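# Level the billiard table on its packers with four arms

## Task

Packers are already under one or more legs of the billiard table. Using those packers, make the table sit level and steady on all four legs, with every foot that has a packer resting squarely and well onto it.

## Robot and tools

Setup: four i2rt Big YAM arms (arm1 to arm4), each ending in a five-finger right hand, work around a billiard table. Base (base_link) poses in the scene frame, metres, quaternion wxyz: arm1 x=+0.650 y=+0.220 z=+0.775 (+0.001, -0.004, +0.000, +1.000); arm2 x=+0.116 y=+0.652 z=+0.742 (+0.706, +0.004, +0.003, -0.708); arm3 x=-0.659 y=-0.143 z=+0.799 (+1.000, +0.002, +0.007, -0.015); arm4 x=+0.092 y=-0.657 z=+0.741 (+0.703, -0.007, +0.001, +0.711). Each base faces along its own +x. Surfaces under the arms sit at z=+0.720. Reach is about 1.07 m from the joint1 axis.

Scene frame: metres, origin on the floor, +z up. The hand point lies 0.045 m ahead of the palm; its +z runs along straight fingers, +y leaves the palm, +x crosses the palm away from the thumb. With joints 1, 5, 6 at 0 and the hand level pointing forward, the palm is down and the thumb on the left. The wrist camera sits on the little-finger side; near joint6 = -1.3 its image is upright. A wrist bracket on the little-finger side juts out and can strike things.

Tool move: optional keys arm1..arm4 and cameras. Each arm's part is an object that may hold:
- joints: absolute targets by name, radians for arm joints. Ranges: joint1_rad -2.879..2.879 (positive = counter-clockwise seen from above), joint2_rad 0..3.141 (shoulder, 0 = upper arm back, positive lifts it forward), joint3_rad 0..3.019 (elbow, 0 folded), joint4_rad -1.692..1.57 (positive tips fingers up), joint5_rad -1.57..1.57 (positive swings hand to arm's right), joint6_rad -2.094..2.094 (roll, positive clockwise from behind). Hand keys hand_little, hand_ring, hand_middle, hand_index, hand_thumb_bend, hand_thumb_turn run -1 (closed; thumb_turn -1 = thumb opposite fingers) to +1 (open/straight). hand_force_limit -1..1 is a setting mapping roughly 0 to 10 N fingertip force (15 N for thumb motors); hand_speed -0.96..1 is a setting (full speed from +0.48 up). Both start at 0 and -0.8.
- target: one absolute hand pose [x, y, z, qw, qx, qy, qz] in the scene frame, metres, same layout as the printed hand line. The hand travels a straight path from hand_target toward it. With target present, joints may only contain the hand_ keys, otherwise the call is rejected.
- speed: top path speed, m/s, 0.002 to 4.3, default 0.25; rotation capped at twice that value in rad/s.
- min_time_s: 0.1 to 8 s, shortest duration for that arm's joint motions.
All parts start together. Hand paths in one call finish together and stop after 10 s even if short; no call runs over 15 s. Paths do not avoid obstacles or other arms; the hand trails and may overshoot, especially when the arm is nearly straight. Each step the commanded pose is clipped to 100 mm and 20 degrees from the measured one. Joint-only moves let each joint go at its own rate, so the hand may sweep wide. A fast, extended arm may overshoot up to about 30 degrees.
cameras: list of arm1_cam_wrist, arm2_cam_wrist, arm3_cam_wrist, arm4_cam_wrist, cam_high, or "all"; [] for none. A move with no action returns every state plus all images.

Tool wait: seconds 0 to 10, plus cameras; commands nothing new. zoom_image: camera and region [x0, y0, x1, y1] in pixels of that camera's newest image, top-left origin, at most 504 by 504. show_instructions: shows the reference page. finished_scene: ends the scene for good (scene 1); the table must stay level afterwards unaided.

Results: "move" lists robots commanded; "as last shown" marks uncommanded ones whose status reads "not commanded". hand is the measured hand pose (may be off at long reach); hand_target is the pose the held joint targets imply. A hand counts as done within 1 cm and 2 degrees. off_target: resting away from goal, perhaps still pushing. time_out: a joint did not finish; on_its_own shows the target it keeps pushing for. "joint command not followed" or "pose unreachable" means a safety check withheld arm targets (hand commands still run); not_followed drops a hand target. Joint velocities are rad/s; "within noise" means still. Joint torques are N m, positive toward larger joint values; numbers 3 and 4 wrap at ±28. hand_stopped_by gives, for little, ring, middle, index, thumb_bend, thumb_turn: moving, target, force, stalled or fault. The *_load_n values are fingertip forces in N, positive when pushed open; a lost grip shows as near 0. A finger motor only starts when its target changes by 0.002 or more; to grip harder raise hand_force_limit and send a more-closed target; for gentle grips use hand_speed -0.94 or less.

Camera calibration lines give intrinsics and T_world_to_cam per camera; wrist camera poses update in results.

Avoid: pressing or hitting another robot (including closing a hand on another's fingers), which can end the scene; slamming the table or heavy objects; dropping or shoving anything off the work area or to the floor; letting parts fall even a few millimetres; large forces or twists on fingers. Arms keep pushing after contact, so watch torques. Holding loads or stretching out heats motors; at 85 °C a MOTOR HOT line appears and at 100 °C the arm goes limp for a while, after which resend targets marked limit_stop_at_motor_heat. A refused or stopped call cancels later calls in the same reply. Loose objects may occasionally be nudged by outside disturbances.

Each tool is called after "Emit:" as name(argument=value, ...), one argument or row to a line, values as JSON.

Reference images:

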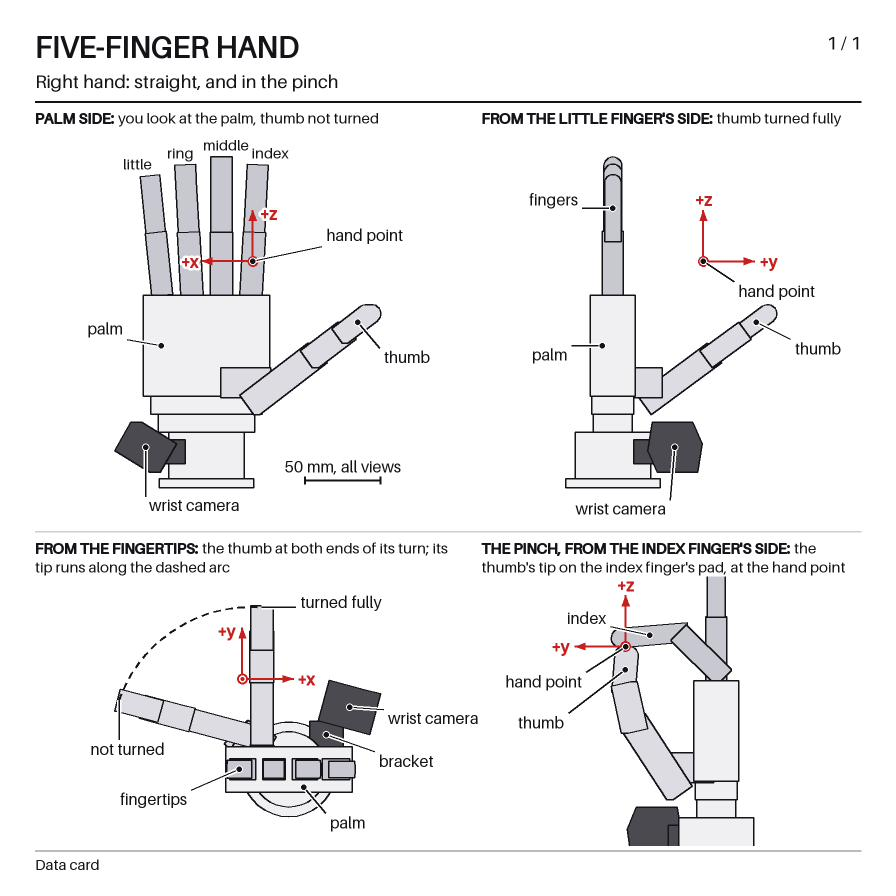

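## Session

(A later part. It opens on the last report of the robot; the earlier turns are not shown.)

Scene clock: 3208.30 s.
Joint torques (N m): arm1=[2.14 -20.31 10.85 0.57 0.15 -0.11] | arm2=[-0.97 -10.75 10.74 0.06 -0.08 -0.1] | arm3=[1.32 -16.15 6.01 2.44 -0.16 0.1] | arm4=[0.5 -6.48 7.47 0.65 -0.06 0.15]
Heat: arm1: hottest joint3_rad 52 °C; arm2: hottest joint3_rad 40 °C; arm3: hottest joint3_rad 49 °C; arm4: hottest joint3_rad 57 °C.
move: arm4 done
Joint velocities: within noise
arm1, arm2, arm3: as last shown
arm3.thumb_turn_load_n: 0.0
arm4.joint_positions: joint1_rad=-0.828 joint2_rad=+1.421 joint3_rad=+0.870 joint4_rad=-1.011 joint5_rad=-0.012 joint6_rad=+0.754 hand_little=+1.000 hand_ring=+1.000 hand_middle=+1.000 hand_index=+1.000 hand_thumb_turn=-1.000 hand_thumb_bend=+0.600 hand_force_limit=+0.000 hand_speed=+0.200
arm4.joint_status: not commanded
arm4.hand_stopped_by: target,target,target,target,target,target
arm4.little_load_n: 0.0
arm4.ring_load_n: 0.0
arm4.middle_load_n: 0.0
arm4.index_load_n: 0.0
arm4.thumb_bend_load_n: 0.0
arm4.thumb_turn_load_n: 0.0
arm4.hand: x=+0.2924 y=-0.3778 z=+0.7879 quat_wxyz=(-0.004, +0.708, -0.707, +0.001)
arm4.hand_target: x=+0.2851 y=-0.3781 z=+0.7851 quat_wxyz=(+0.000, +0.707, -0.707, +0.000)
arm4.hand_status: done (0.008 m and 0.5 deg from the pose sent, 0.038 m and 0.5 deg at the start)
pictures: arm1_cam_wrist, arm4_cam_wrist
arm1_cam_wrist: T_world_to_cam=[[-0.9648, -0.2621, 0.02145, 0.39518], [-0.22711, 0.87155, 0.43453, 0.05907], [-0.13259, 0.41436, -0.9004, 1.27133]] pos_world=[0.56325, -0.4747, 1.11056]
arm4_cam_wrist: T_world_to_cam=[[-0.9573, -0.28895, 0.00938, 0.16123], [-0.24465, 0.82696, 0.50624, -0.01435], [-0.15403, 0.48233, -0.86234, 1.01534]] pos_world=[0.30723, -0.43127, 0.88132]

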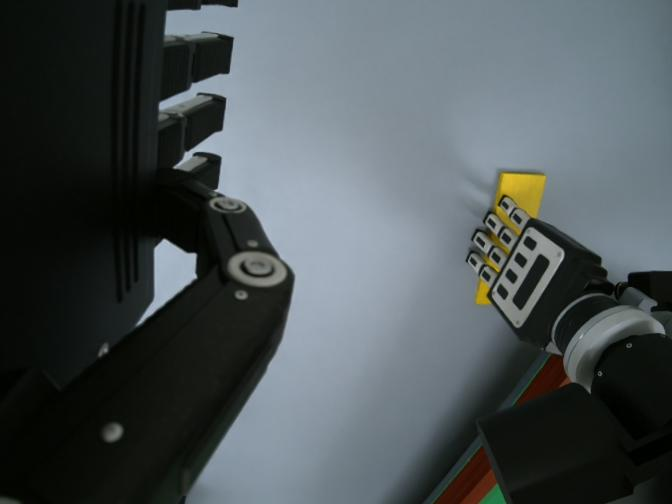

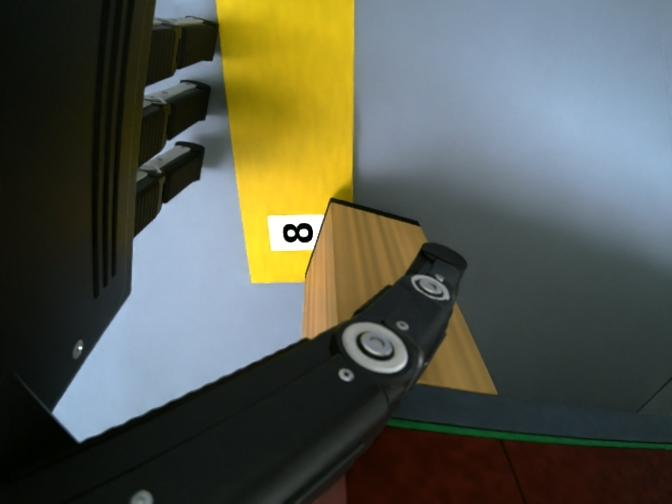

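Emit:
move(
  arm4={"target": [0.265, -0.385, 0.785, 0, 0.7071, -0.7071, 0], "speed": 0.05, "joints": {"hand_thumb_bend": -0.9}},
  cameras=["arm4_cam_wrist"],
)

Scene clock: 3220.73 s.
Joint torques (N m): arm1=[2.14 -20.25 10.84 0.58 0.15 -0.11] | arm2=[0.03 -10.81 10.44 -0.06 -0.14 -0.12] | arm3=[1.26 -16.03 6.01 2.44 -0.13 0.09] | arm4=[0.5 -6.77 7.46 0.55 -0.09 0.14]
Heat: arm1: hottest joint3_rad 52 °C; arm2: hottest joint3_rad 41 °C; arm3: hottest joint3_rad 48 °C; arm4: hottest joint3_rad 55 °C.
move: arm4 done
Joint velocities: within noise
arm1, arm2: as last shown
arm3.joint_positions: joint1_rad=+0.862 joint2_rad=+2.234 joint3_rad=+2.146 joint4_rad=-1.252 joint5_rad=+0.007 joint6_rad=+0.680 hand_little=-0.700 hand_ring=-0.700 hand_middle=-0.700 hand_index=-0.700 hand_thumb_turn=-1.000 hand_thumb_bend=+0.600 hand_force_limit=+0.000 hand_speed=+0.200
arm3.joint_status: not commanded
arm3.hand_stopped_by: target,target,target,target,target,target
arm3.little_load_n: -4.0
arm3.ring_load_n: 0.0
arm3.middle_load_n: 0.5
arm3.index_load_n: 0.0
arm3.thumb_bend_load_n: 0.0
arm3.thumb_turn_load_n: 0.0
arm3.hand: x=-0.2150 y=+0.4322 z=+0.8806 quat_wxyz=(-0.112, +0.754, -0.648, +0.001)
arm3.hand_target: x=-0.2214 y=+0.4330 z=+0.8362 quat_wxyz=(-0.090, +0.754, -0.651, +0.000)
arm3.hand_status: not commanded
arm4.joint_positions: joint1_rad=-0.802 joint2_rad=+1.371 joint3_rad=+0.820 joint4_rad=-1.011 joint5_rad=-0.012 joint6_rad=+0.781 hand_little=+1.000 hand_ring=+1.000 hand_middle=+1.000 hand_index=+1.000 hand_thumb_turn=-1.000 hand_thumb_bend=-0.900 hand_force_limit=+0.000 hand_speed=+0.200
arm4.joint_status: all done
arm4.hand_stopped_by: target,target,target,target,target,target
arm4.little_load_n: 0.0
arm4.ring_load_n: 0.0
arm4.middle_load_n: 0.0
arm4.index_load_n: 0.0
arm4.thumb_bend_load_n: 0.0
arm4.thumb_turn_load_n: 0.0
arm4.hand: x=+0.2722 y=-0.3847 z=+0.7876 quat_wxyz=(-0.003, +0.707, -0.707, +0.001)
arm4.hand_target: x=+0.2651 y=-0.3851 z=+0.7850 quat_wxyz=(+0.000, +0.707, -0.707, +0.000)
arm4.hand_status: done (0.008 m and 0.4 deg from the pose sent, 0.028 m and 0.5 deg at the start)
arm4_cam_wrist: T_world_to_cam=[[-0.95765, -0.28774, 0.01042, 0.13961], [-0.24315, 0.82757, 0.50598, -0.01337], [-0.15422, 0.48201, -0.86248, 1.01534]] pos_world=[0.28703, -0.43817, 0.88102]

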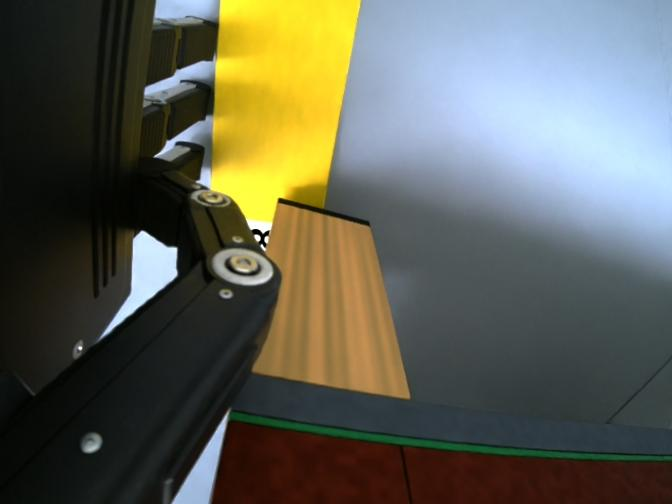

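Emit:
move(
  arm4={"target": [0.243, -0.402, 0.785, 0, 0.7071, -0.7071, 0], "speed": 0.05},
  cameras=["arm4_cam_wrist"],
)

Scene clock: 3227.23 s.
Joint torques (N m): arm1=[2.14 -20.25 10.82 0.59 0.15 -0.11] | arm2=[-0.26 -10.34 10.65 0.01 -0.09 -0.06] | arm3=[1.32 -16.03 6.02 2.47 -0.16 0.08] | arm4=[0.5 -5.19 7.73 0.25 -0.03 0.18]
Heat: arm1: hottest joint3_rad 52 °C; arm2: hottest joint3_rad 41 °C; arm3: hottest joint3_rad 48 °C; arm4: hottest joint3_rad 54 °C.
move: arm4 done
Joint velocities: within noise
arm1, arm3: as last shown
arm2.joint_positions: joint1_rad=-1.494 joint2_rad=+1.482 joint3_rad=+1.600 joint4_rad=-1.688 joint5_rad=-0.010 joint6_rad=+0.084 hand_little=+1.000 hand_ring=+1.000 hand_middle=+1.000 hand_index=+1.000 hand_thumb_turn=-1.000 hand_thumb_bend=-0.900 hand_force_limit=+0.000 hand_speed=+0.200
arm2.joint_status: not commanded
arm2.hand_stopped_by: target,target,fault,target,target,target
arm2.little_load_n: 0.0
arm2.ring_load_n: 0.0
arm2.middle_load_n: 0.0
arm2.index_load_n: 0.0
arm2.thumb_bend_load_n: 0.0
arm2.thumb_turn_load_n: 0.0
arm2.hand: x=-0.2578 y=+0.5836 z=+1.0321 quat_wxyz=(+0.000, -0.710, -0.704, +0.000)
arm2.hand_target: x=-0.2616 y=+0.5830 z=+1.0454 quat_wxyz=(+0.008, -0.707, -0.707, +0.011)
arm2.hand_status: not commanded
arm3.ring_load_n: -0.5
arm3.index_load_n: 0.5
arm4.joint_positions: joint1_rad=-0.790 joint2_rad=+1.297 joint3_rad=+0.749 joint4_rad=-1.011 joint5_rad=-0.012 joint6_rad=+0.793 hand_little=+1.000 hand_ring=+1.000 hand_middle=+1.000 hand_index=+1.000 hand_thumb_turn=-1.000 hand_thumb_bend=-0.900 hand_force_limit=+0.000 hand_speed=+0.200
arm4.joint_status: not commanded
arm4.hand_stopped_by: target,target,target,target,target,target
arm4.little_load_n: 0.0
arm4.ring_load_n: -0.5
arm4.middle_load_n: 0.0
arm4.index_load_n: 0.0
arm4.thumb_bend_load_n: 0.0
arm4.thumb_turn_load_n: 0.0
arm4.hand: x=+0.2506 y=-0.4007 z=+0.7873 quat_wxyz=(-0.006, +0.707, -0.707, +0.001)
arm4.hand_target: x=+0.2430 y=-0.4022 z=+0.7850 quat_wxyz=(+0.000, +0.707, -0.707, +0.000)
arm4.hand_status: done (0.008 m and 0.7 deg from the pose sent, 0.034 m and 0.4 deg at the start)
arm4_cam_wrist: T_world_to_cam=[[-0.95774, -0.28756, 0.00663, 0.11741], [-0.24448, 0.826, 0.50789, -0.00705], [-0.15153, 0.4848, -0.8614, 1.01907]] pos_world=[0.26514, -0.45446, 0.88063]

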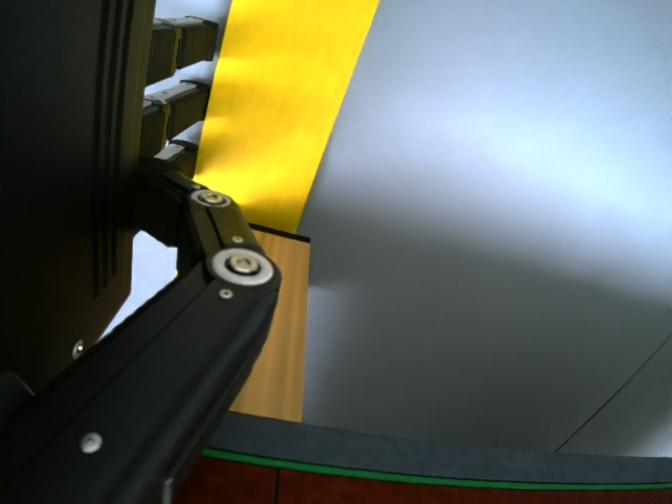

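Emit:
move(
  arm4={"target": [0.285, -0.385, 0.800, 0.0494, 0.7054, -0.7054, -0.0494], "speed": 0.08},
)

Emit:
move(
  arm4={"target": [0.275, -0.380, 0.792, 0.0494, 0.7054, -0.7054, -0.0494], "speed": 0.06},
  cameras=["arm4_cam_wrist"],
)

Scene clock: 3238.80 s.
Joint torques (N m): arm1=[2.14 -20.25 10.84 0.58 0.16 -0.11] | arm2=[0.21 -10.7 10.56 0.01 -0.1 -0.04] | arm3=[1.49 -15.91 6.02 2.62 -0.13 0.11] | arm4=[-1.73 -5.19 12.01 0.79 -0.09 -0.14]
Heat: arm1: hottest joint3_rad 52 °C; arm2: hottest joint3_rad 41 °C; arm3: hottest joint3_rad 48 °C; arm4: hottest joint3_rad 53 °C.
move: arm4 off_target
Joint velocities: within noise
arm1, arm2, arm3: as last shown
arm3.ring_load_n: 0.0
arm3.middle_load_n: 0.0
arm3.index_load_n: 0.0
arm4.joint_positions: joint1_rad=-0.869 joint2_rad=+1.445 joint3_rad=+0.878 joint4_rad=-1.144 joint5_rad=-0.105 joint6_rad=+0.708 hand_little=+1.000 hand_ring=+1.000 hand_middle=+1.000 hand_index=+1.000 hand_thumb_turn=-1.000 hand_thumb_bend=-0.900 hand_force_limit=+0.000 hand_speed=+0.200
arm4.joint_status: not commanded
arm4.hand_stopped_by: target,target,target,target,target,target
arm4.little_load_n: 0.0
arm4.ring_load_n: 0.0
arm4.middle_load_n: -3.0
arm4.index_load_n: 0.0
arm4.thumb_bend_load_n: 0.0
arm4.thumb_turn_load_n: 0.0
arm4.hand: x=+0.2660 y=-0.3971 z=+0.7955 quat_wxyz=(+0.067, +0.704, -0.705, -0.050)
arm4.hand_target: x=+0.2846 y=-0.3856 z=+0.8003 quat_wxyz=(+0.049, +0.705, -0.705, -0.049)
arm4.hand_status: off_target (0.023 m and 2.0 deg from the pose sent, 0.040 m and 8.6 deg at the start)
pictures: none

Scene clock: 3239.77 s.
Joint torques (N m): arm1=[2.2 -20.25 10.85 0.58 0.15 -0.11] | arm2=[-0.26 -10.34 10.59 -0.23 -0.08 -0.07] | arm3=[1.85 -16.21 6.01 2.48 -0.13 0.11] | arm4=[0.56 -4.95 10.13 1.78 -0.17 0.15]
Heat: arm1: hottest joint3_rad 52 °C; arm2: hottest joint3_rad 41 °C; arm3: hottest joint3_rad 48 °C; arm4: hottest joint3_rad 53 °C.
move: arm4 off_target
Joint velocities: within noise
arm1, arm2, arm3: as last shown
arm4.joint_positions: joint1_rad=-0.866 joint2_rad=+1.445 joint3_rad=+0.878 joint4_rad=-1.144 joint5_rad=-0.105 joint6_rad=+0.709 hand_little=+1.000 hand_ring=+1.000 hand_middle=+1.000 hand_index=+1.000 hand_thumb_turn=-1.000 hand_thumb_bend=-0.900 hand_force_limit=+0.000 hand_speed=+0.200
arm4.joint_status: not commanded
arm4.hand_stopped_by: target,target,target,target,target,target
arm4.little_load_n: 0.0
arm4.ring_load_n: 0.0
arm4.middle_load_n: -2.5
arm4.index_load_n: 0.0
arm4.thumb_bend_load_n: 0.0
arm4.thumb_turn_load_n: 0.0
arm4.hand: x=+0.2653 y=-0.3963 z=+0.7955 quat_wxyz=(+0.066, +0.704, -0.705, -0.050)
arm4.hand_target: x=+0.2746 y=-0.3805 z=+0.7927 quat_wxyz=(+0.049, +0.705, -0.705, -0.050)
arm4.hand_status: off_target (0.019 m and 2.0 deg from the pose sent, 0.020 m and 2.0 deg at the start)
arm4_cam_wrist: T_world_to_cam=[[-0.94145, -0.2842, 0.18139, -0.00937], [-0.15415, 0.84131, 0.51811, -0.03729], [-0.29985, 0.45981, -0.83586, 1.03528]] pos_world=[0.29587, -0.44732, 0.88637]

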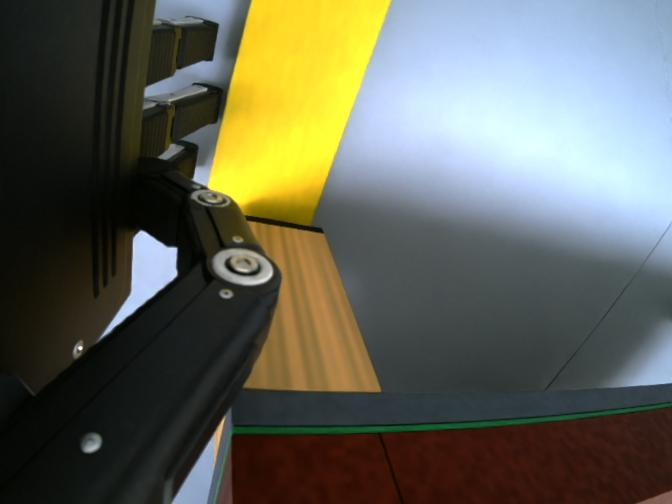

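Emit:
move(
  arm4={"target": [0.290, -0.375, 0.815, 0.0494, 0.7054, -0.7054, -0.0494], "speed": 0.08},
)

Emit:
move(
  arm4={"target": [0.280, -0.378, 0.800, 0.0494, 0.7054, -0.7054, -0.0494], "speed": 0.06},
  cameras=["arm4_cam_wrist"],
)

Scene clock: 3243.60 s.
Joint torques (N m): arm1=[2.14 -20.25 10.82 0.59 0.15 -0.11] | arm2=[-0.79 -9.52 10.52 -0.09 0 -0.05] | arm3=[1.32 -15.79 6.09 2.51 -0.17 0.09] | arm4=[-0.44 -6.24 11.77 -0.16 -0.02 0.02]
Heat: arm1: hottest joint3_rad 52 °C; arm2: hottest joint3_rad 41 °C; arm3: hottest joint3_rad 48 °C; arm4: hottest joint3_rad 53 °C.
move: arm4 off_target
Joint velocities: within noise
arm1, arm2, arm3: as last shown
arm4.joint_positions: joint1_rad=-0.866 joint2_rad=+1.455 joint3_rad=+0.935 joint4_rad=-1.168 joint5_rad=-0.106 joint6_rad=+0.709 hand_little=+1.000 hand_ring=+1.000 hand_middle=+1.000 hand_index=+1.000 hand_thumb_turn=-1.000 hand_thumb_bend=-0.900 hand_force_limit=+0.000 hand_speed=+0.200
arm4.joint_status: not commanded
arm4.hand_stopped_by: target,target,target,target,target,target
arm4.little_load_n: 0.0
arm4.ring_load_n: 0.0
arm4.middle_load_n: 0.0
arm4.index_load_n: 0.0
arm4.thumb_bend_load_n: 0.0
arm4.thumb_turn_load_n: 0.0
arm4.hand: x=+0.2796 y=-0.3833 z=+0.8095 quat_wxyz=(+0.055, +0.705, -0.705, -0.050)
arm4.hand_target: x=+0.2898 y=-0.3752 z=+0.8151 quat_wxyz=(+0.049, +0.705, -0.705, -0.049)
arm4.hand_status: off_target (0.014 m and 0.6 deg from the pose sent, 0.038 m and 2.0 deg at the start)
pictures: none

Scene clock: 3244.57 s.
Joint torques (N m): arm1=[2.14 -20.25 10.84 0.58 0.15 -0.11] | arm2=[-0.21 -9.58 10.63 -0.12 -0.01 -0.11] | arm3=[1.49 -15.74 5.9 2.43 -0.14 0.06] | arm4=[0.21 -6.48 7.69 0.61 -0.1 0.11]
Heat: arm1: hottest joint3_rad 52 °C; arm2: hottest joint3_rad 41 °C; arm3: hottest joint3_rad 48 °C; arm4: hottest joint3_rad 53 °C.
move: arm4 done
Joint velocities: within noise
arm1.joint_positions: joint1_rad=+1.520 joint2_rad=+2.133 joint3_rad=+2.369 joint4_rad=-1.700 joint5_rad=+0.025 joint6_rad=-1.636 hand_little=+1.000 hand_ring=+1.000 hand_middle=+1.000 hand_index=+1.000 hand_thumb_turn=-1.000 hand_thumb_bend=-0.900 hand_force_limit=+0.000 hand_speed=+0.200
arm1.joint_status: not commanded
arm1.hand_stopped_by: target,target,target,target,target,target
arm1.little_load_n: 0.0
arm1.ring_load_n: 0.0
arm1.middle_load_n: 0.0
arm1.index_load_n: 0.0
arm1.thumb_bend_load_n: 0.0
arm1.thumb_turn_load_n: 0.0
arm1.hand: x=+0.5466 y=-0.4303 z=+1.0097 quat_wxyz=(-0.045, -0.710, +0.702, -0.028)
arm1.hand_target: x=+0.5501 y=-0.4379 z=+1.0391 quat_wxyz=(-0.070, -0.712, +0.697, -0.049)
arm1.hand_status: not commanded
arm2, arm3: as last shown
arm4.joint_positions: joint1_rad=-0.866 joint2_rad=+1.455 joint3_rad=+0.935 joint4_rad=-1.140 joint5_rad=-0.106 joint6_rad=+0.709 hand_little=+1.000 hand_ring=+1.000 hand_middle=+1.000 hand_index=+1.000 hand_thumb_turn=-1.000 hand_thumb_bend=-0.900 hand_force_limit=+0.000 hand_speed=+0.200
arm4.joint_status: not commanded
arm4.hand_stopped_by: target,target,target,target,target,target
arm4.little_load_n: 0.0
arm4.ring_load_n: 0.0
arm4.middle_load_n: 0.0
arm4.index_load_n: 0.0
arm4.thumb_bend_load_n: 0.0
arm4.thumb_turn_load_n: 0.0
arm4.hand: x=+0.2851 y=-0.3785 z=+0.8080 quat_wxyz=(+0.041, +0.706, -0.705, -0.049)
arm4.hand_target: x=+0.2800 y=-0.3781 z=+0.8002 quat_wxyz=(+0.049, +0.705, -0.705, -0.049)
arm4.hand_status: done (0.010 m and 1.0 deg from the pose sent, 0.011 m and 0.6 deg at the start)
arm4_cam_wrist: T_world_to_cam=[[-0.94734, -0.29039, 0.13496, 0.04903], [-0.17519, 0.8228, 0.54065, -0.07492], [-0.26805, 0.48853, -0.83035, 1.04094]] pos_world=[0.31235, -0.43265, 0.89824]

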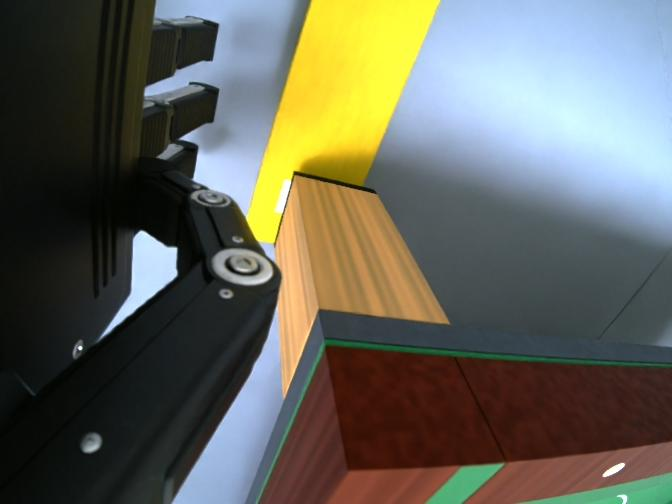

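Emit:
move(
  arm4={"target": [0.262, -0.380, 0.797, 0.0494, 0.7054, -0.7054, -0.0494], "speed": 0.06},
)

Emit:
move(
  arm4={"target": [0.242, -0.380, 0.797, 0.0494, 0.7054, -0.7054, -0.0494], "speed": 0.04},
  cameras=["arm4_cam_wrist"],
)

Scene clock: 3253.57 s.
Joint torques (N m): arm1=[2.14 -20.25 10.84 0.58 0.15 -0.11] | arm2=[0.09 -10.29 10.48 -0.1 -0.05 -0.11] | arm3=[1.61 -16.09 6.11 2.54 -0.13 0.05] | arm4=[0.03 -7.3 7.56 0.46 -0.1 0.19]
Heat: arm1: hottest joint3_rad 52 °C; arm2: hottest joint3_rad 41 °C; arm3: hottest joint3_rad 48 °C; arm4: hottest joint3_rad 52 °C.
move: arm4 done
Joint velocities: within noise
arm1, arm2, arm3: as last shown
arm2.middle_load_n: -0.5
arm3.middle_load_n: 0.5
arm4.joint_positions: joint1_rad=-0.837 joint2_rad=+1.445 joint3_rad=+0.890 joint4_rad=-1.125 joint5_rad=-0.109 joint6_rad=+0.737 hand_little=+1.000 hand_ring=+1.000 hand_middle=+1.000 hand_index=+1.000 hand_thumb_turn=-1.000 hand_thumb_bend=-0.900 hand_force_limit=+0.000 hand_speed=+0.200
arm4.joint_status: not commanded
arm4.hand_stopped_by: target,target,target,target,target,target
arm4.little_load_n: 0.0
arm4.ring_load_n: 0.0
arm4.middle_load_n: 0.0
arm4.index_load_n: 0.0
arm4.thumb_bend_load_n: 0.0
arm4.thumb_turn_load_n: 0.0
arm4.hand: x=+0.2656 y=-0.3821 z=+0.7974 quat_wxyz=(+0.053, +0.706, -0.704, -0.050)
arm4.hand_target: x=+0.2621 y=-0.3800 z=+0.7971 quat_wxyz=(+0.049, +0.705, -0.705, -0.050)
arm4.hand_status: done (0.004 m and 0.4 deg from the pose sent, 0.026 m and 1.0 deg at the start)
pictures: none

Scene clock: 3254.60 s.
Joint torques (N m): arm1=[2.14 -20.25 10.84 0.58 0.16 -0.11] | arm2=[-0.21 -10.81 10.44 0.01 -0.08 -0.11] | arm3=[1.44 -16.15 5.97 2.45 -0.13 0.1] | arm4=[0.32 -6.77 7.51 0.62 -0.13 0.14]
Heat: arm1: hottest joint3_rad 53 °C; arm2: hottest joint3_rad 41 °C; arm3: hottest joint3_rad 47 °C; arm4: hottest joint3_rad 52 °C.
move: arm4 done
Joint velocities: within noise
arm1, arm2, arm3: as last shown
arm1.middle_load_n: -0.5
arm2.middle_load_n: 0.0
arm3.middle_load_n: 0.0
arm4.joint_positions: joint1_rad=-0.798 joint2_rad=+1.407 joint3_rad=+0.853 joint4_rad=-1.120 joint5_rad=-0.112 joint6_rad=+0.777 hand_little=+1.000 hand_ring=+1.000 hand_middle=+1.000 hand_index=+1.000 hand_thumb_turn=-1.000 hand_thumb_bend=-0.900 hand_force_limit=+0.000 hand_speed=+0.200
arm4.joint_status: not commanded
arm4.hand_stopped_by: target,target,target,target,target,target
arm4.little_load_n: 0.0
arm4.ring_load_n: 0.0
arm4.middle_load_n: 0.0
arm4.index_load_n: 0.0
arm4.thumb_bend_load_n: 0.0
arm4.thumb_turn_load_n: 0.0
arm4.hand: x=+0.2465 y=-0.3814 z=+0.7981 quat_wxyz=(+0.051, +0.706, -0.705, -0.049)
arm4.hand_target: x=+0.2421 y=-0.3800 z=+0.7971 quat_wxyz=(+0.049, +0.705, -0.705, -0.050)
arm4.hand_status: done (0.005 m and 0.3 deg from the pose sent, 0.024 m and 0.4 deg at the start)
arm4_cam_wrist: T_world_to_cam=[[-0.94496, -0.28872, 0.15392, -0.00216], [-0.16734, 0.83073, 0.53093, -0.06506], [-0.28116, 0.47595, -0.83332, 1.02449]] pos_world=[0.27511, -0.43418, 0.88861]

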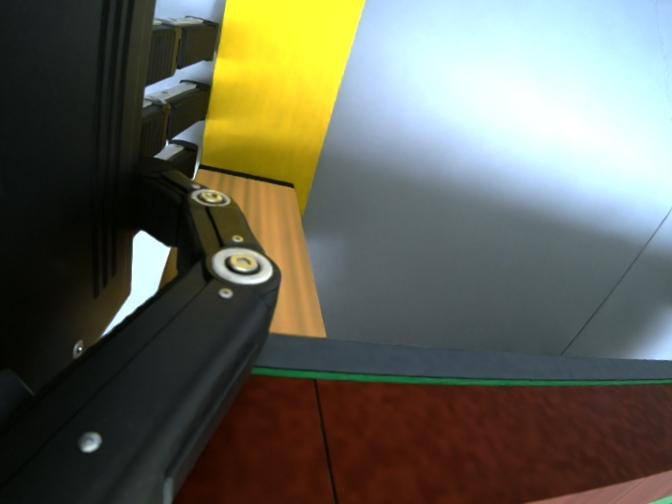

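Emit:
move(
  arm4={"target": [0.28, -0.41, 0.85, 0, 0.7071, -0.7071, 0], "speed": 0.1},
)

Emit:
move(
  arm4={"target": [0.22, -0.43, 0.96, 0, 0.7071, -0.7071, 0], "speed": 0.15},
  cameras=["arm4_cam_wrist", "arm1_cam_wrist"],
)

Emit:
zoom_image(
  camera="arm1_cam_wrist",
  region=[450, 150, 600, 330],
)

Scene clock: 3273.97 s.
Joint torques (N m): arm1=[2.2 -20.25 10.84 0.59 0.15 -0.11] | arm2=[-0.67 -10.7 10.48 -0.01 -0.14 -0.03] | arm3=[1.85 -16.38 6.01 2.44 -0.16 0.09] | arm4=[-2.32 -5.13 13.22 0.25 0.06 -0.12]
Heat: arm1: hottest joint3_rad 53 °C; arm2: hottest joint3_rad 41 °C; arm3: hottest joint3_rad 47 °C; arm4: hottest joint3_rad 51 °C.
move: arm4 off_target
Joint velocities: within noise
arm1, arm2: as last shown
arm1.middle_load_n: 0.0
arm3.joint_positions: joint1_rad=+0.862 joint2_rad=+2.234 joint3_rad=+2.146 joint4_rad=-1.252 joint5_rad=+0.007 joint6_rad=+0.680 hand_little=-0.700 hand_ring=-0.700 hand_middle=-0.700 hand_index=-0.700 hand_thumb_turn=-1.000 hand_thumb_bend=+0.600 hand_force_limit=+0.000 hand_speed=+0.200
arm3.joint_status: not commanded
arm3.hand_stopped_by: target,target,target,target,target,target
arm3.little_load_n: -4.0
arm3.ring_load_n: 0.0
arm3.middle_load_n: 0.0
arm3.index_load_n: 0.0
arm3.thumb_bend_load_n: 0.0
arm3.thumb_turn_load_n: 0.0
arm3.hand: x=-0.2150 y=+0.4322 z=+0.8806 quat_wxyz=(-0.112, +0.754, -0.648, +0.001)
arm3.hand_target: x=-0.2214 y=+0.4330 z=+0.8362 quat_wxyz=(-0.090, +0.754, -0.651, +0.000)
arm3.hand_status: not commanded
arm4.joint_positions: joint1_rad=-0.867 joint2_rad=+1.264 joint3_rad=+0.853 joint4_rad=-1.200 joint5_rad=-0.015 joint6_rad=+0.719 hand_little=+1.000 hand_ring=+1.000 hand_middle=+1.000 hand_index=+1.000 hand_thumb_turn=-1.000 hand_thumb_bend=-0.900 hand_force_limit=+0.000 hand_speed=+0.200
arm4.joint_status: not commanded
arm4.hand_stopped_by: target,target,target,target,target,target
arm4.little_load_n: 0.0
arm4.ring_load_n: -0.5
arm4.middle_load_n: 0.0
arm4.index_load_n: 0.0
arm4.thumb_bend_load_n: 0.0
arm4.thumb_turn_load_n: 0.0
arm4.hand: x=+0.2647 y=-0.4188 z=+0.8340 quat_wxyz=(+0.020, +0.706, -0.708, -0.002)
arm4.hand_target: x=+0.2796 y=-0.4103 z=+0.8499 quat_wxyz=(+0.000, +0.707, -0.707, +0.000)
arm4.hand_status: off_target (0.024 m and 2.3 deg from the pose sent, 0.068 m and 8.2 deg at the start)
pictures: none

Scene clock: 3275.43 s.
Joint torques (N m): arm1=[2.14 -20.25 10.84 0.58 0.15 -0.11] | arm2=[-1.32 -11.28 10.48 -0.12 -0.04 -0.09] | arm3=[1.2 -15.91 5.94 2.47 -0.15 0.1] | arm4=[0.67 -3.66 13.79 0.13 0.03 0.1]
Heat: arm1: hottest joint3_rad 53 °C; arm2: hottest joint3_rad 41 °C; arm3: hottest joint3_rad 47 °C; arm4: hottest joint3_rad 52 °C.
move: arm4 off_target
Joint velocities: within noise
arm1, arm3: as last shown
arm2.joint_positions: joint1_rad=-1.494 joint2_rad=+1.482 joint3_rad=+1.600 joint4_rad=-1.688 joint5_rad=-0.010 joint6_rad=+0.084 hand_little=+1.000 hand_ring=+1.000 hand_middle=+1.000 hand_index=+1.000 hand_thumb_turn=-1.000 hand_thumb_bend=-0.900 hand_force_limit=+0.000 hand_speed=+0.200
arm2.joint_status: not commanded
arm2.hand_stopped_by: target,target,fault,target,target,target
arm2.little_load_n: 0.0
arm2.ring_load_n: 0.0
arm2.middle_load_n: 0.0
arm2.index_load_n: 0.0
arm2.thumb_bend_load_n: 0.0
arm2.thumb_turn_load_n: 0.0
arm2.hand: x=-0.2578 y=+0.5836 z=+1.0321 quat_wxyz=(+0.000, -0.710, -0.704, +0.000)
arm2.hand_target: x=-0.2616 y=+0.5830 z=+1.0454 quat_wxyz=(+0.008, -0.707, -0.707, +0.011)
arm2.hand_status: not commanded
arm3.middle_load_n: 0.5
arm4.joint_positions: joint1_rad=-0.809 joint2_rad=+1.038 joint3_rad=+0.986 joint4_rad=-1.549 joint5_rad=-0.015 joint6_rad=+0.773 hand_little=+1.000 hand_ring=+1.000 hand_middle=+1.000 hand_index=+1.000 hand_thumb_turn=-1.000 hand_thumb_bend=-0.900 hand_force_limit=+0.000 hand_speed=+0.200
arm4.joint_status: not commanded
arm4.hand_stopped_by: target,target,target,target,target,target
arm4.little_load_n: 0.0
arm4.ring_load_n: 0.0
arm4.middle_load_n: -0.5
arm4.index_load_n: 0.0
arm4.thumb_bend_load_n: 0.0
arm4.thumb_turn_load_n: 0.0
arm4.hand: x=+0.2151 y=-0.4396 z=+0.9454 quat_wxyz=(+0.015, +0.707, -0.707, -0.001)
arm4.hand_target: x=+0.2197 y=-0.4304 z=+0.9598 quat_wxyz=(+0.000, +0.707, -0.707, +0.000)
arm4.hand_status: off_target (0.018 m and 1.7 deg from the pose sent, 0.134 m and 2.3 deg at the start)
pictures: arm1_cam_wrist, arm4_cam_wrist
arm1_cam_wrist: T_world_to_cam=[[-0.9648, -0.2621, 0.02145, 0.39518], [-0.22711, 0.87155, 0.43453, 0.05907], [-0.13259, 0.41436, -0.9004, 1.27133]] pos_world=[0.56325, -0.4747, 1.11056]
arm4_cam_wrist: T_world_to_cam=[[-0.95669, -0.28768, 0.04451, 0.03512], [-0.22943, 0.83926, 0.49296, -0.04721], [-0.17917, 0.4614, -0.86891, 1.17153]] pos_world=[0.23267, -0.49082, 1.03967]

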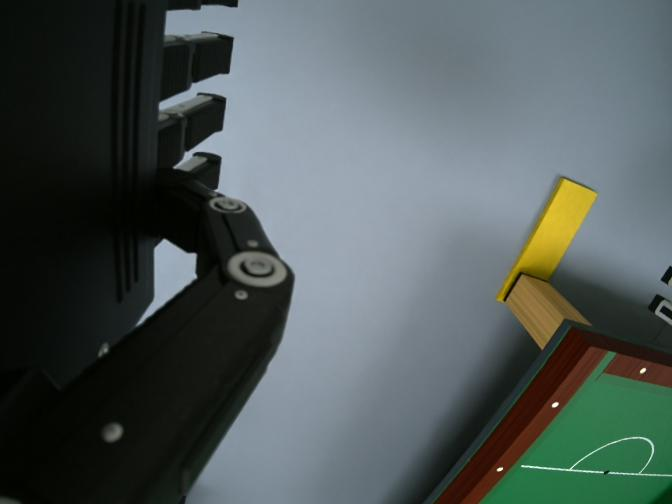

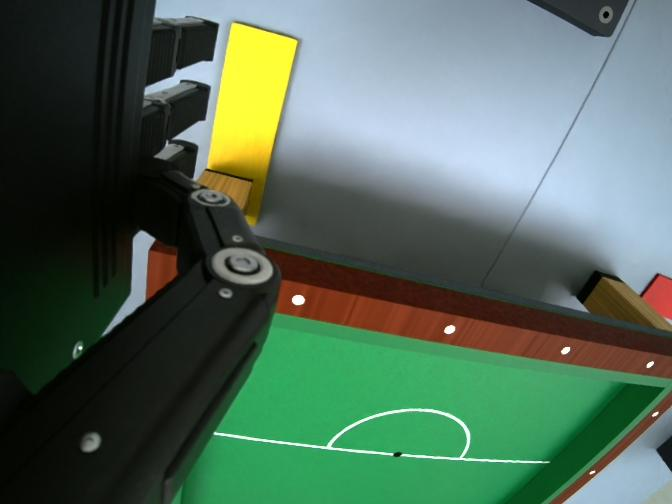

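Scaled by 2.800 from the camera's image (finer frame: 960x720).

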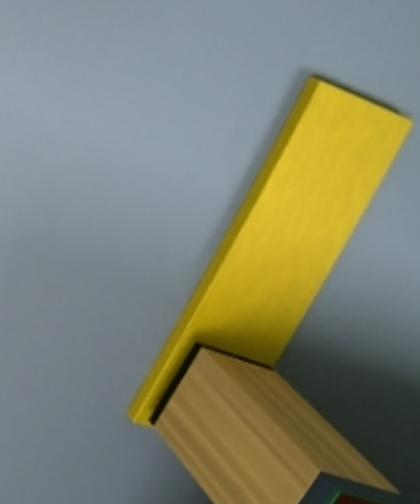

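Emit:
move(
  cameras=["arm1_cam_wrist","arm4_cam_wrist","arm2_cam_wrist"],
)

Scene clock: 3287.03 s.
Joint torques (N m): arm1=[2.14 -20.19 10.84 0.58 0.15 -0.11] | arm2=[-0.79 -10.46 10.48 0.08 -0.09 -0.08] | arm3=[1.61 -16.09 6.01 2.37 -0.16 0.09] | arm4=[0.38 -2.61 13.64 0.13 0.06 0.11]
Heat: arm1: hottest joint3_rad 53 °C; arm2: hottest joint3_rad 41 °C; arm3: hottest joint3_rad 47 °C; arm4: hottest joint3_rad 52 °C.
Joint velocities: within noise
arm1.joint_positions: joint1_rad=+1.520 joint2_rad=+2.133 joint3_rad=+2.369 joint4_rad=-1.700 joint5_rad=+0.025 joint6_rad=-1.636 hand_little=+1.000 hand_ring=+1.000 hand_middle=+1.000 hand_index=+1.000 hand_thumb_turn=-1.000 hand_thumb_bend=-0.900 hand_force_limit=+0.000 hand_speed=+0.200
arm1.joint_status: not commanded
arm1.hand_stopped_by: target,target,target,target,target,target
arm1.little_load_n: 0.0
arm1.ring_load_n: 0.0
arm1.middle_load_n: 0.0
arm1.index_load_n: 0.0
arm1.thumb_bend_load_n: 0.0
arm1.thumb_turn_load_n: 0.0
arm1.hand: x=+0.5466 y=-0.4303 z=+1.0097 quat_wxyz=(-0.045, -0.710, +0.702, -0.028) (m; scene frame)
arm1.hand_target: x=+0.5501 y=-0.4379 z=+1.0391 quat_wxyz=(-0.070, -0.712, +0.697, -0.049) (m; scene frame)
arm1.hand_status: not commanded
arm2.joint_positions: joint1_rad=-1.494 joint2_rad=+1.482 joint3_rad=+1.600 joint4_rad=-1.688 joint5_rad=-0.010 joint6_rad=+0.084 hand_little=+1.000 hand_ring=+1.000 hand_middle=+1.000 hand_index=+1.000 hand_thumb_turn=-1.000 hand_thumb_bend=-0.900 hand_force_limit=+0.000 hand_speed=+0.200
arm2.joint_status: not commanded
arm2.hand_stopped_by: target,target,fault,target,target,target
arm2.little_load_n: 0.0
arm2.ring_load_n: 0.0
arm2.middle_load_n: 0.0
arm2.index_load_n: 0.0
arm2.thumb_bend_load_n: 0.0
arm2.thumb_turn_load_n: 0.0
arm2.hand: x=-0.2578 y=+0.5836 z=+1.0321 quat_wxyz=(+0.000, -0.710, -0.704, +0.000) (m; scene frame)
arm2.hand_target: x=-0.2616 y=+0.5830 z=+1.0454 quat_wxyz=(+0.008, -0.707, -0.707, +0.011) (m; scene frame)
arm2.hand_status: not commanded
arm3.joint_positions: joint1_rad=+0.862 joint2_rad=+2.234 joint3_rad=+2.146 joint4_rad=-1.252 joint5_rad=+0.007 joint6_rad=+0.680 hand_little=-0.700 hand_ring=-0.700 hand_middle=-0.700 hand_index=-0.700 hand_thumb_turn=-1.000 hand_thumb_bend=+0.600 hand_force_limit=+0.000 hand_speed=+0.200
arm3.joint_status: not commanded
arm3.hand_stopped_by: target,target,target,target,target,target
arm3.little_load_n: -4.0
arm3.ring_load_n: 0.0
arm3.middle_load_n: 0.0
arm3.index_load_n: 0.0
arm3.thumb_bend_load_n: 0.0
arm3.thumb_turn_load_n: 0.0
arm3.hand: x=-0.2150 y=+0.4322 z=+0.8806 quat_wxyz=(-0.112, +0.754, -0.648, +0.001) (m; scene frame)
arm3.hand_target: x=-0.2214 y=+0.4330 z=+0.8362 quat_wxyz=(-0.090, +0.754, -0.651, +0.000) (m; scene frame)
arm3.hand_status: not commanded
arm4.joint_positions: joint1_rad=-0.809 joint2_rad=+1.038 joint3_rad=+0.986 joint4_rad=-1.549 joint5_rad=-0.015 joint6_rad=+0.773 hand_little=+1.000 hand_ring=+1.000 hand_middle=+1.000 hand_index=+1.000 hand_thumb_turn=-1.000 hand_thumb_bend=-0.900 hand_force_limit=+0.000 hand_speed=+0.200
arm4.joint_status: not commanded
arm4.hand_stopped_by: target,target,target,target,target,target
arm4.little_load_n: 0.0
arm4.ring_load_n: 0.0
arm4.middle_load_n: 0.0
arm4.index_load_n: 0.0
arm4.thumb_bend_load_n: 0.0
arm4.thumb_turn_load_n: 0.0
arm4.hand: x=+0.2151 y=-0.4396 z=+0.9454 quat_wxyz=(+0.015, +0.707, -0.707, -0.001) (m; scene frame)
arm4.hand_target: x=+0.2197 y=-0.4304 z=+0.9598 quat_wxyz=(+0.000, +0.707, -0.707, +0.000) (m; scene frame)
arm4.hand_status: off_target (0.018 m and 1.7 deg from the pose sent, 0.134 m and 2.3 deg at the start)
pictures: arm1_cam_wrist, arm2_cam_wrist, arm4_cam_wrist
camera_calibration:
arm1_cam_wrist: T_world_to_cam=[[-0.9648, -0.2621, 0.02145, 0.39518], [-0.22711, 0.87155, 0.43453, 0.05907], [-0.13259, 0.41436, -0.9004, 1.27133]] pos_world=[0.56325, -0.4747, 1.11056]
arm2_cam_wrist: T_world_to_cam=[[0.97107, 0.2322, 0.05576, 0.05499], [0.16662, -0.82606, 0.53839, -0.0342], [0.17107, -0.51353, -0.84085, 1.3291]] pos_world=[-0.27508, 0.64151, 1.13292]
arm4_cam_wrist: T_world_to_cam=[[-0.95679, -0.28735, 0.04455, 0.03526], [-0.22913, 0.83935, 0.49295, -0.04722], [-0.17905, 0.46144, -0.86892, 1.17153]] pos_world=[0.23267, -0.49082, 1.03967]

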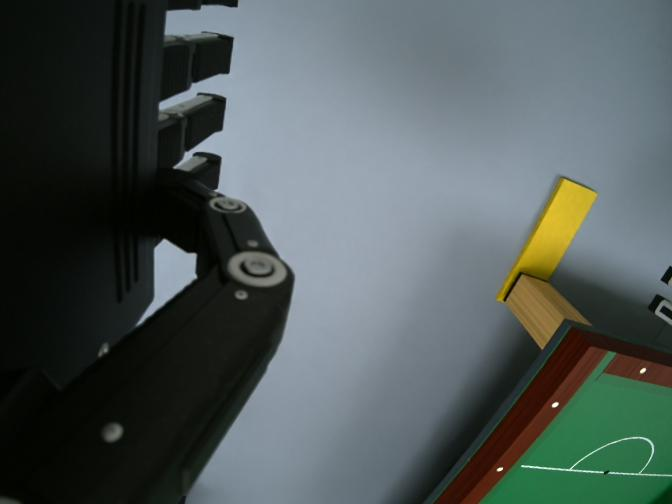

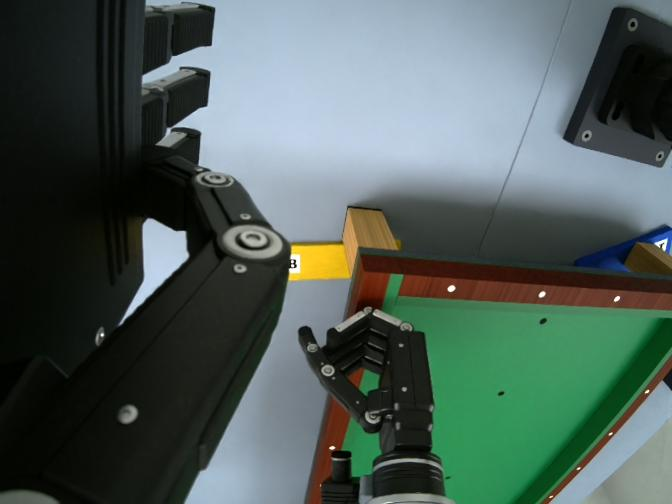

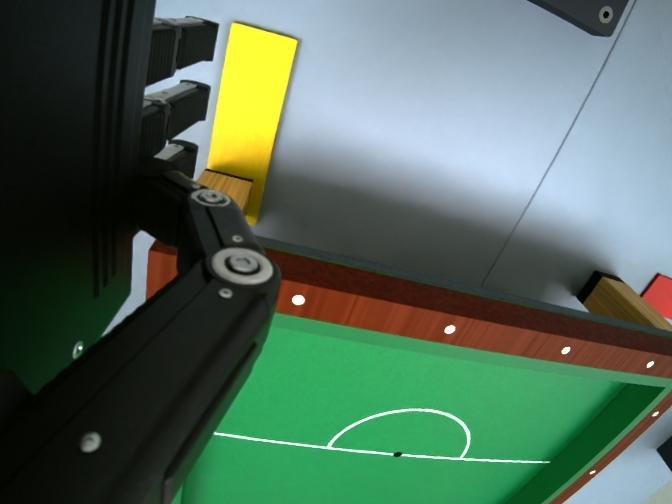

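Emit:
zoom_image(
  camera="arm1_cam_wrist",
  region=[470, 230, 570, 330],
)

Emit:
zoom_image(
  camera="arm4_cam_wrist",
  region=[170, 130, 290, 250],
)

Scaled by 5.040 from the camera's image (finer frame: 960x720).

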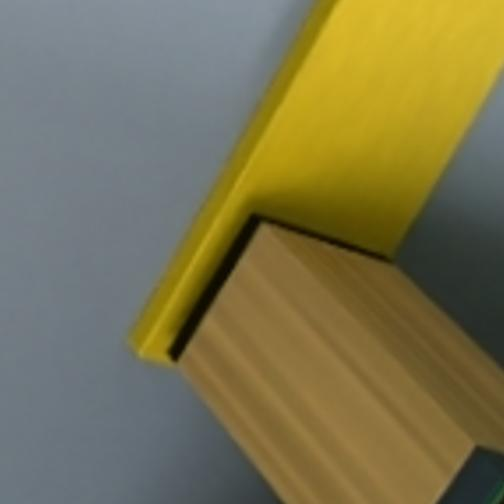

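Scaled by 4.200 from the camera's image (finer frame: 960x720).

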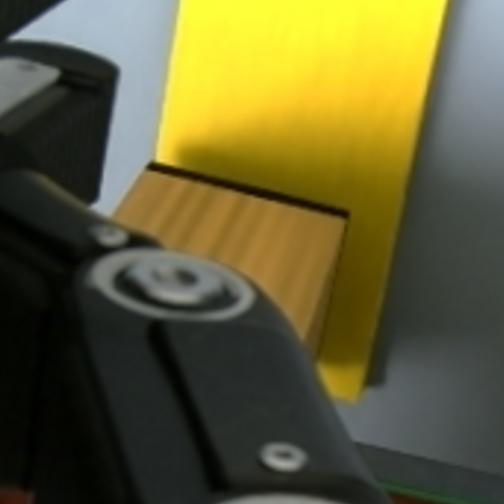

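Emit:
move(
  arm4={"target":[0.14,-0.42,0.96,0,0.7071,-0.7071,0],"speed":0.2},
)

Emit:
move(
  arm4={"target":[0.14,-0.408,0.787,0,0.7071,-0.7071,0],"speed":0.15},
  cameras=["arm4_cam_wrist","arm1_cam_wrist"],
)

Scene clock: 3308.07 s.
Joint torques (N m): arm1=[2.14 -20.25 10.85 0.58 0.15 -0.11] | arm2=[-0.21 -10.17 10.74 0.16 -0.09 -0.06] | arm3=[1.85 -16.09 5.94 2.4 -0.14 0.09] | arm4=[-0.03 -1.49 9.22 0.2 0.09 0.13]
Heat: arm1: hottest joint3_rad 53 °C; arm2: hottest joint3_rad 41 °C; arm3: hottest joint3_rad 47 °C; arm4: hottest joint3_rad 53 °C.
move: arm4 done
Joint velocities: within noise
arm1, arm2, arm3: as last shown
arm4.joint_positions: joint1_rad=-0.523 joint2_rad=+0.924 joint3_rad=+0.974 joint4_rad=-1.594 joint5_rad=-0.016 joint6_rad=+1.053 hand_little=+1.000 hand_ring=+1.000 hand_middle=+1.000 hand_index=+1.000 hand_thumb_turn=-1.000 hand_thumb_bend=-0.900 hand_force_limit=+0.000 hand_speed=+0.200
arm4.joint_status: not commanded
arm4.hand_stopped_by: target,target,target,target,target,target
arm4.little_load_n: 0.0
arm4.ring_load_n: 0.0
arm4.middle_load_n: 0.5
arm4.index_load_n: 0.0
arm4.thumb_bend_load_n: 0.0
arm4.thumb_turn_load_n: 0.0
arm4.hand: x=+0.1428 y=-0.4168 z=+0.9651 quat_wxyz=(-0.011, +0.710, -0.704, -0.004)
arm4.hand_target: x=+0.1401 y=-0.4200 z=+0.9602 quat_wxyz=(+0.000, +0.707, -0.707, +0.000)
arm4.hand_status: done (0.007 m and 1.4 deg from the pose sent, 0.079 m and 1.7 deg at the start)
pictures: none

Scene clock: 3309.83 s.
Joint torques (N m): arm1=[2.14 -20.19 10.84 0.58 0.15 -0.11] | arm2=[-0.97 -10.17 10.52 -0.28 -0.06 -0.11] | arm3=[1.2 -16.26 6.01 2.39 -0.2 0.05] | arm4=[0.91 -3.25 8.38 0.77 0.1 0.12]
Heat: arm1: hottest joint3_rad 53 °C; arm2: hottest joint3_rad 41 °C; arm3: hottest joint3_rad 47 °C; arm4: hottest joint3_rad 53 °C.
move: arm4 done
Joint velocities: within noise
arm1, arm2, arm3: as last shown
arm3.little_load_n: -4.5
arm4.joint_positions: joint1_rad=-0.496 joint2_rad=+1.084 joint3_rad=+0.596 joint4_rad=-1.077 joint5_rad=-0.016 joint6_rad=+1.087 hand_little=+1.000 hand_ring=+1.000 hand_middle=+1.000 hand_index=+1.000 hand_thumb_turn=-1.000 hand_thumb_bend=-0.900 hand_force_limit=+0.000 hand_speed=+0.200
arm4.joint_status: not commanded
arm4.hand_stopped_by: target,target,target,target,target,target
arm4.little_load_n: 0.0
arm4.ring_load_n: 0.0
arm4.middle_load_n: 0.0
arm4.index_load_n: 0.0
arm4.thumb_bend_load_n: 0.0
arm4.thumb_turn_load_n: 0.0
arm4.hand: x=+0.1424 y=-0.4091 z=+0.7900 quat_wxyz=(+0.000, +0.707, -0.707, -0.001)
arm4.hand_target: x=+0.1400 y=-0.4081 z=+0.7871 quat_wxyz=(+0.000, +0.707, -0.707, +0.000)
arm4.hand_status: done (0.004 m and 0.1 deg from the pose sent, 0.178 m and 1.4 deg at the start)
pictures: arm1_cam_wrist, arm4_cam_wrist
arm1_cam_wrist: T_world_to_cam=[[-0.9648, -0.2621, 0.02145, 0.39518], [-0.22711, 0.87155, 0.43453, 0.05907], [-0.13259, 0.41436, -0.9004, 1.27133]] pos_world=[0.56325, -0.4747, 1.11056]
arm4_cam_wrist: T_world_to_cam=[[-0.95752, -0.28774, 0.01887, 0.00162], [-0.23902, 0.8286, 0.50625, -0.02642], [-0.1613, 0.48023, -0.86218, 1.00915]] pos_world=[0.15802, -0.46227, 0.88342]

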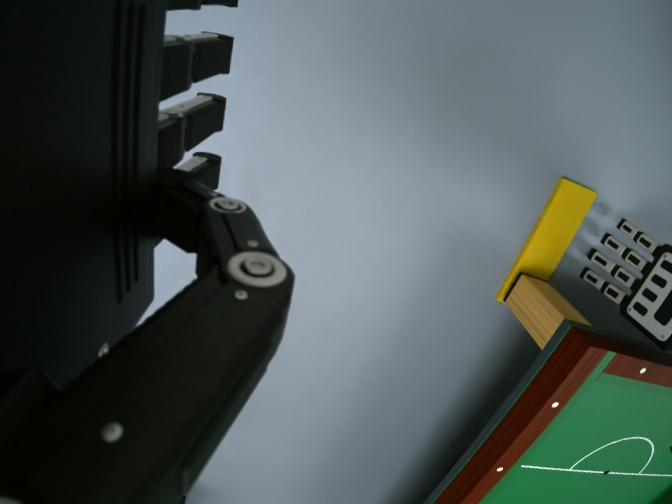

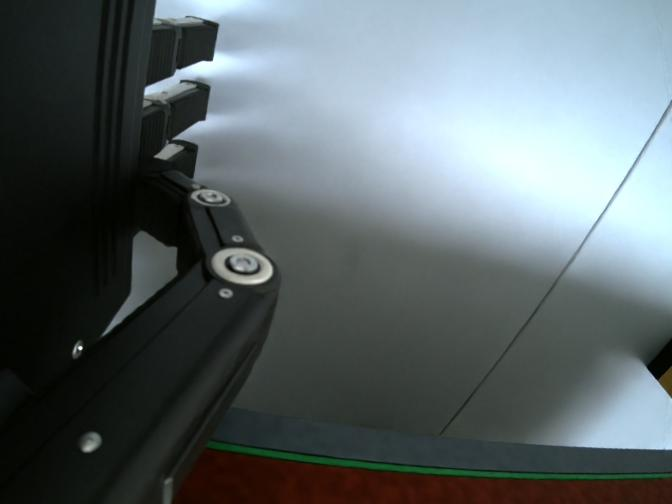

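Emit:
move(
  arm4={"target":[0.168,-0.408,0.787,0,0.7071,-0.7071,0],"speed":0.1},
  cameras=["arm1_cam_wrist"],
)

Emit:
zoom_image(
  camera="arm1_cam_wrist",
  region=[480, 210, 600, 330],
)

Scene clock: 3315.20 s.
Joint torques (N m): arm1=[2.14 -20.31 10.85 0.58 0.15 -0.11] | arm2=[-0.38 -10.75 10.66 -0.12 -0.09 -0.1] | arm3=[1.55 -15.68 5.97 2.4 -0.13 0.09] | arm4=[-2.49 -0.85 10.59 0.85 0.64 -0.1]
Heat: arm1: hottest joint3_rad 53 °C; arm2: hottest joint3_rad 41 °C; arm3: hottest joint3_rad 47 °C; arm4: hottest joint3_rad 53 °C.
move: arm4 off_target
Joint velocities: within noise
arm1, arm2, arm3: as last shown
arm3.little_load_n: -4.0
arm4.joint_positions: joint1_rad=-0.561 joint2_rad=+1.108 joint3_rad=+0.600 joint4_rad=-1.064 joint5_rad=-0.032 joint6_rad=+1.015 hand_little=+1.000 hand_ring=+1.000 hand_middle=+0.999 hand_index=+1.000 hand_thumb_turn=-1.000 hand_thumb_bend=-0.900 hand_force_limit=+0.000 hand_speed=+0.200
arm4.joint_status: not commanded
arm4.hand_stopped_by: target,target,target,target,target,target
arm4.little_load_n: 0.0
arm4.ring_load_n: 0.0
arm4.middle_load_n: -4.0
arm4.index_load_n: 0.0
arm4.thumb_bend_load_n: 0.0
arm4.thumb_turn_load_n: 0.0
arm4.hand: x=+0.1552 y=-0.4128 z=+0.7873 quat_wxyz=(+0.005, +0.710, -0.704, -0.008)
arm4.hand_target: x=+0.1678 y=-0.4082 z=+0.7872 quat_wxyz=(+0.000, +0.707, -0.707, +0.000)
arm4.hand_status: off_target (0.014 m and 1.2 deg from the pose sent, 0.026 m and 0.1 deg at the start)
arm1_cam_wrist: T_world_to_cam=[[-0.9648, -0.2621, 0.02145, 0.39518], [-0.22711, 0.87155, 0.43453, 0.05907], [-0.13259, 0.41436, -0.9004, 1.27133]] pos_world=[0.56325, -0.4747, 1.11056]

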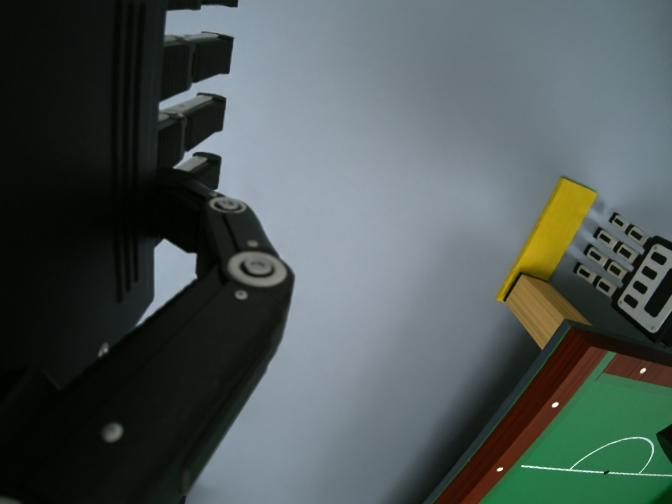

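Scaled by 4.200 from the camera's image (finer frame: 960x720).

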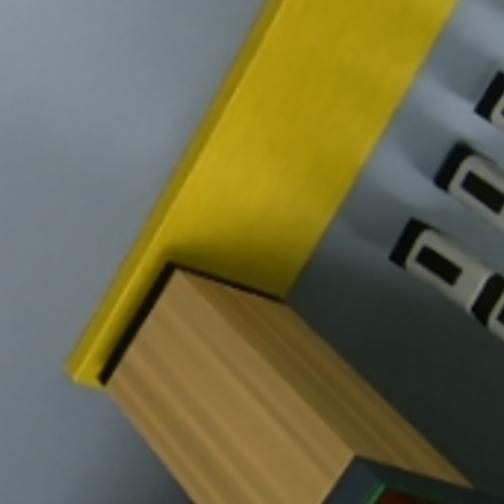

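Emit:
move(
  arm4={"target":[0.166,-0.408,0.793,0,0.7071,-0.7071,0],"speed":0.1},
)

Emit:
move(
  arm4={"target":[0.174,-0.408,0.793,0,0.7071,-0.7071,0],"speed":0.1},
  cameras=["arm1_cam_wrist"],
)

Emit:
zoom_image(
  camera="arm1_cam_wrist",
  region=[480, 210, 600, 330],
)

Scene clock: 3321.93 s.
Joint torques (N m): arm1=[2.14 -20.25 10.84 0.58 0.15 -0.11] | arm2=[-0.15 -11.05 10.39 0.05 -0.14 -0.1] | arm3=[1.55 -16.44 6.01 2.5 -0.14 0.09] | arm4=[-2.08 -2.61 11.21 0.1 0.72 -0.09]
Heat: arm1: hottest joint3_rad 53 °C; arm2: hottest joint3_rad 41 °C; arm3: hottest joint3_rad 47 °C; arm4: hottest joint3_rad 53 °C.
move: arm4 off_target
Joint velocities: within noise
arm1, arm2, arm3: as last shown
arm1.thumb_bend_load_n: 0.5
arm4.joint_positions: joint1_rad=-0.561 joint2_rad=+1.108 joint3_rad=+0.601 joint4_rad=-1.066 joint5_rad=-0.033 joint6_rad=+1.015 hand_little=+1.000 hand_ring=+1.000 hand_middle=+0.999 hand_index=+1.000 hand_thumb_turn=-1.000 hand_thumb_bend=-0.900 hand_force_limit=+0.000 hand_speed=+0.200
arm4.joint_status: not commanded
arm4.hand_stopped_by: target,target,target,target,target,target
arm4.little_load_n: 0.0
arm4.ring_load_n: 0.0
arm4.middle_load_n: -3.0
arm4.index_load_n: 0.0
arm4.thumb_bend_load_n: 0.0
arm4.thumb_turn_load_n: 0.0
arm4.hand: x=+0.1548 y=-0.4129 z=+0.7876 quat_wxyz=(+0.006, +0.710, -0.704, -0.008)
arm4.hand_target: x=+0.1657 y=-0.4081 z=+0.7929 quat_wxyz=(+0.000, +0.707, -0.707, +0.000)
arm4.hand_status: off_target (0.013 m and 1.2 deg from the pose sent, 0.013 m and 1.2 deg at the start)
pictures: none

Scene clock: 3322.90 s.
Joint torques (N m): arm1=[2.2 -20.31 10.84 0.58 0.15 -0.11] | arm2=[-0.56 -9.88 10.51 0.1 -0.1 -0.11] | arm3=[1.61 -16.21 6 2.4 -0.14 0.08] | arm4=[-2.73 -1.9 11.73 0.31 0.64 -0.08]
Heat: arm1: hottest joint3_rad 53 °C; arm2: hottest joint3_rad 41 °C; arm3: hottest joint3_rad 47 °C; arm4: hottest joint3_rad 53 °C.
move: arm4 off_target
Joint velocities: within noise
arm1, arm2, arm3: as last shown
arm1.middle_load_n: 0.5
arm1.thumb_bend_load_n: 0.0
arm3.index_load_n: 0.5
arm4.joint_positions: joint1_rad=-0.580 joint2_rad=+1.115 joint3_rad=+0.606 joint4_rad=-1.067 joint5_rad=-0.031 joint6_rad=+0.995 hand_little=+1.000 hand_ring=+1.000 hand_middle=+0.999 hand_index=+1.000 hand_thumb_turn=-1.000 hand_thumb_bend=-0.900 hand_force_limit=+0.000 hand_speed=+0.200
arm4.joint_status: not commanded
arm4.hand_stopped_by: target,target,target,target,target,target
arm4.little_load_n: 0.0
arm4.ring_load_n: 0.0
arm4.middle_load_n: -3.0
arm4.index_load_n: 0.0
arm4.thumb_bend_load_n: 0.0
arm4.thumb_turn_load_n: 0.0
arm4.hand: x=+0.1599 y=-0.4143 z=+0.7877 quat_wxyz=(+0.007, +0.710, -0.704, -0.007)
arm4.hand_target: x=+0.1737 y=-0.4082 z=+0.7930 quat_wxyz=(+0.000, +0.707, -0.707, +0.000)
arm4.hand_status: off_target (0.016 m and 1.2 deg from the pose sent, 0.020 m and 1.2 deg at the start)
arm1_cam_wrist: T_world_to_cam=[[-0.9648, -0.2621, 0.02145, 0.39518], [-0.22711, 0.87155, 0.43453, 0.05907], [-0.13259, 0.41436, -0.9004, 1.27133]] pos_world=[0.56325, -0.4747, 1.11056]

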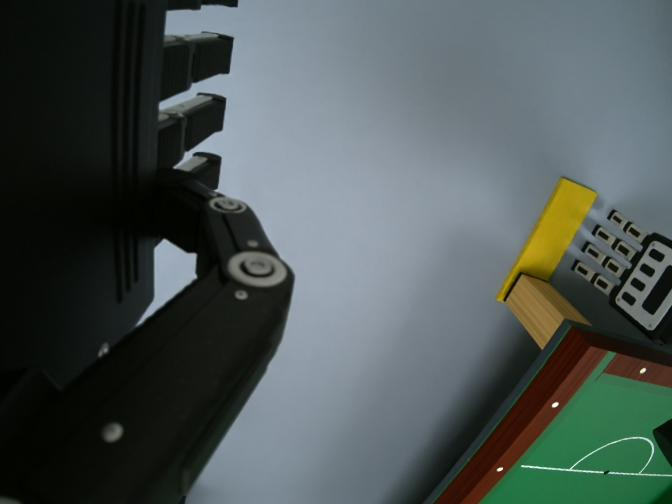

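Scaled by 4.200 from the camera's image (finer frame: 960x720).

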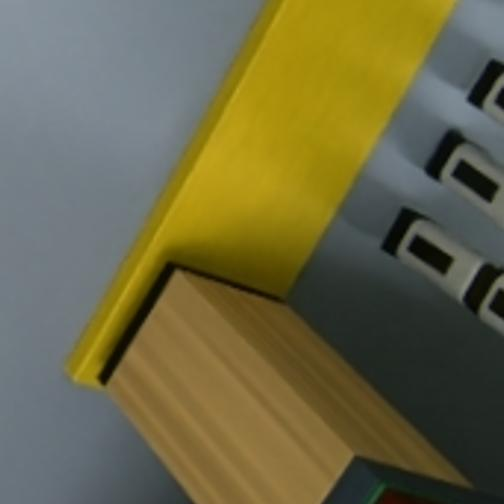

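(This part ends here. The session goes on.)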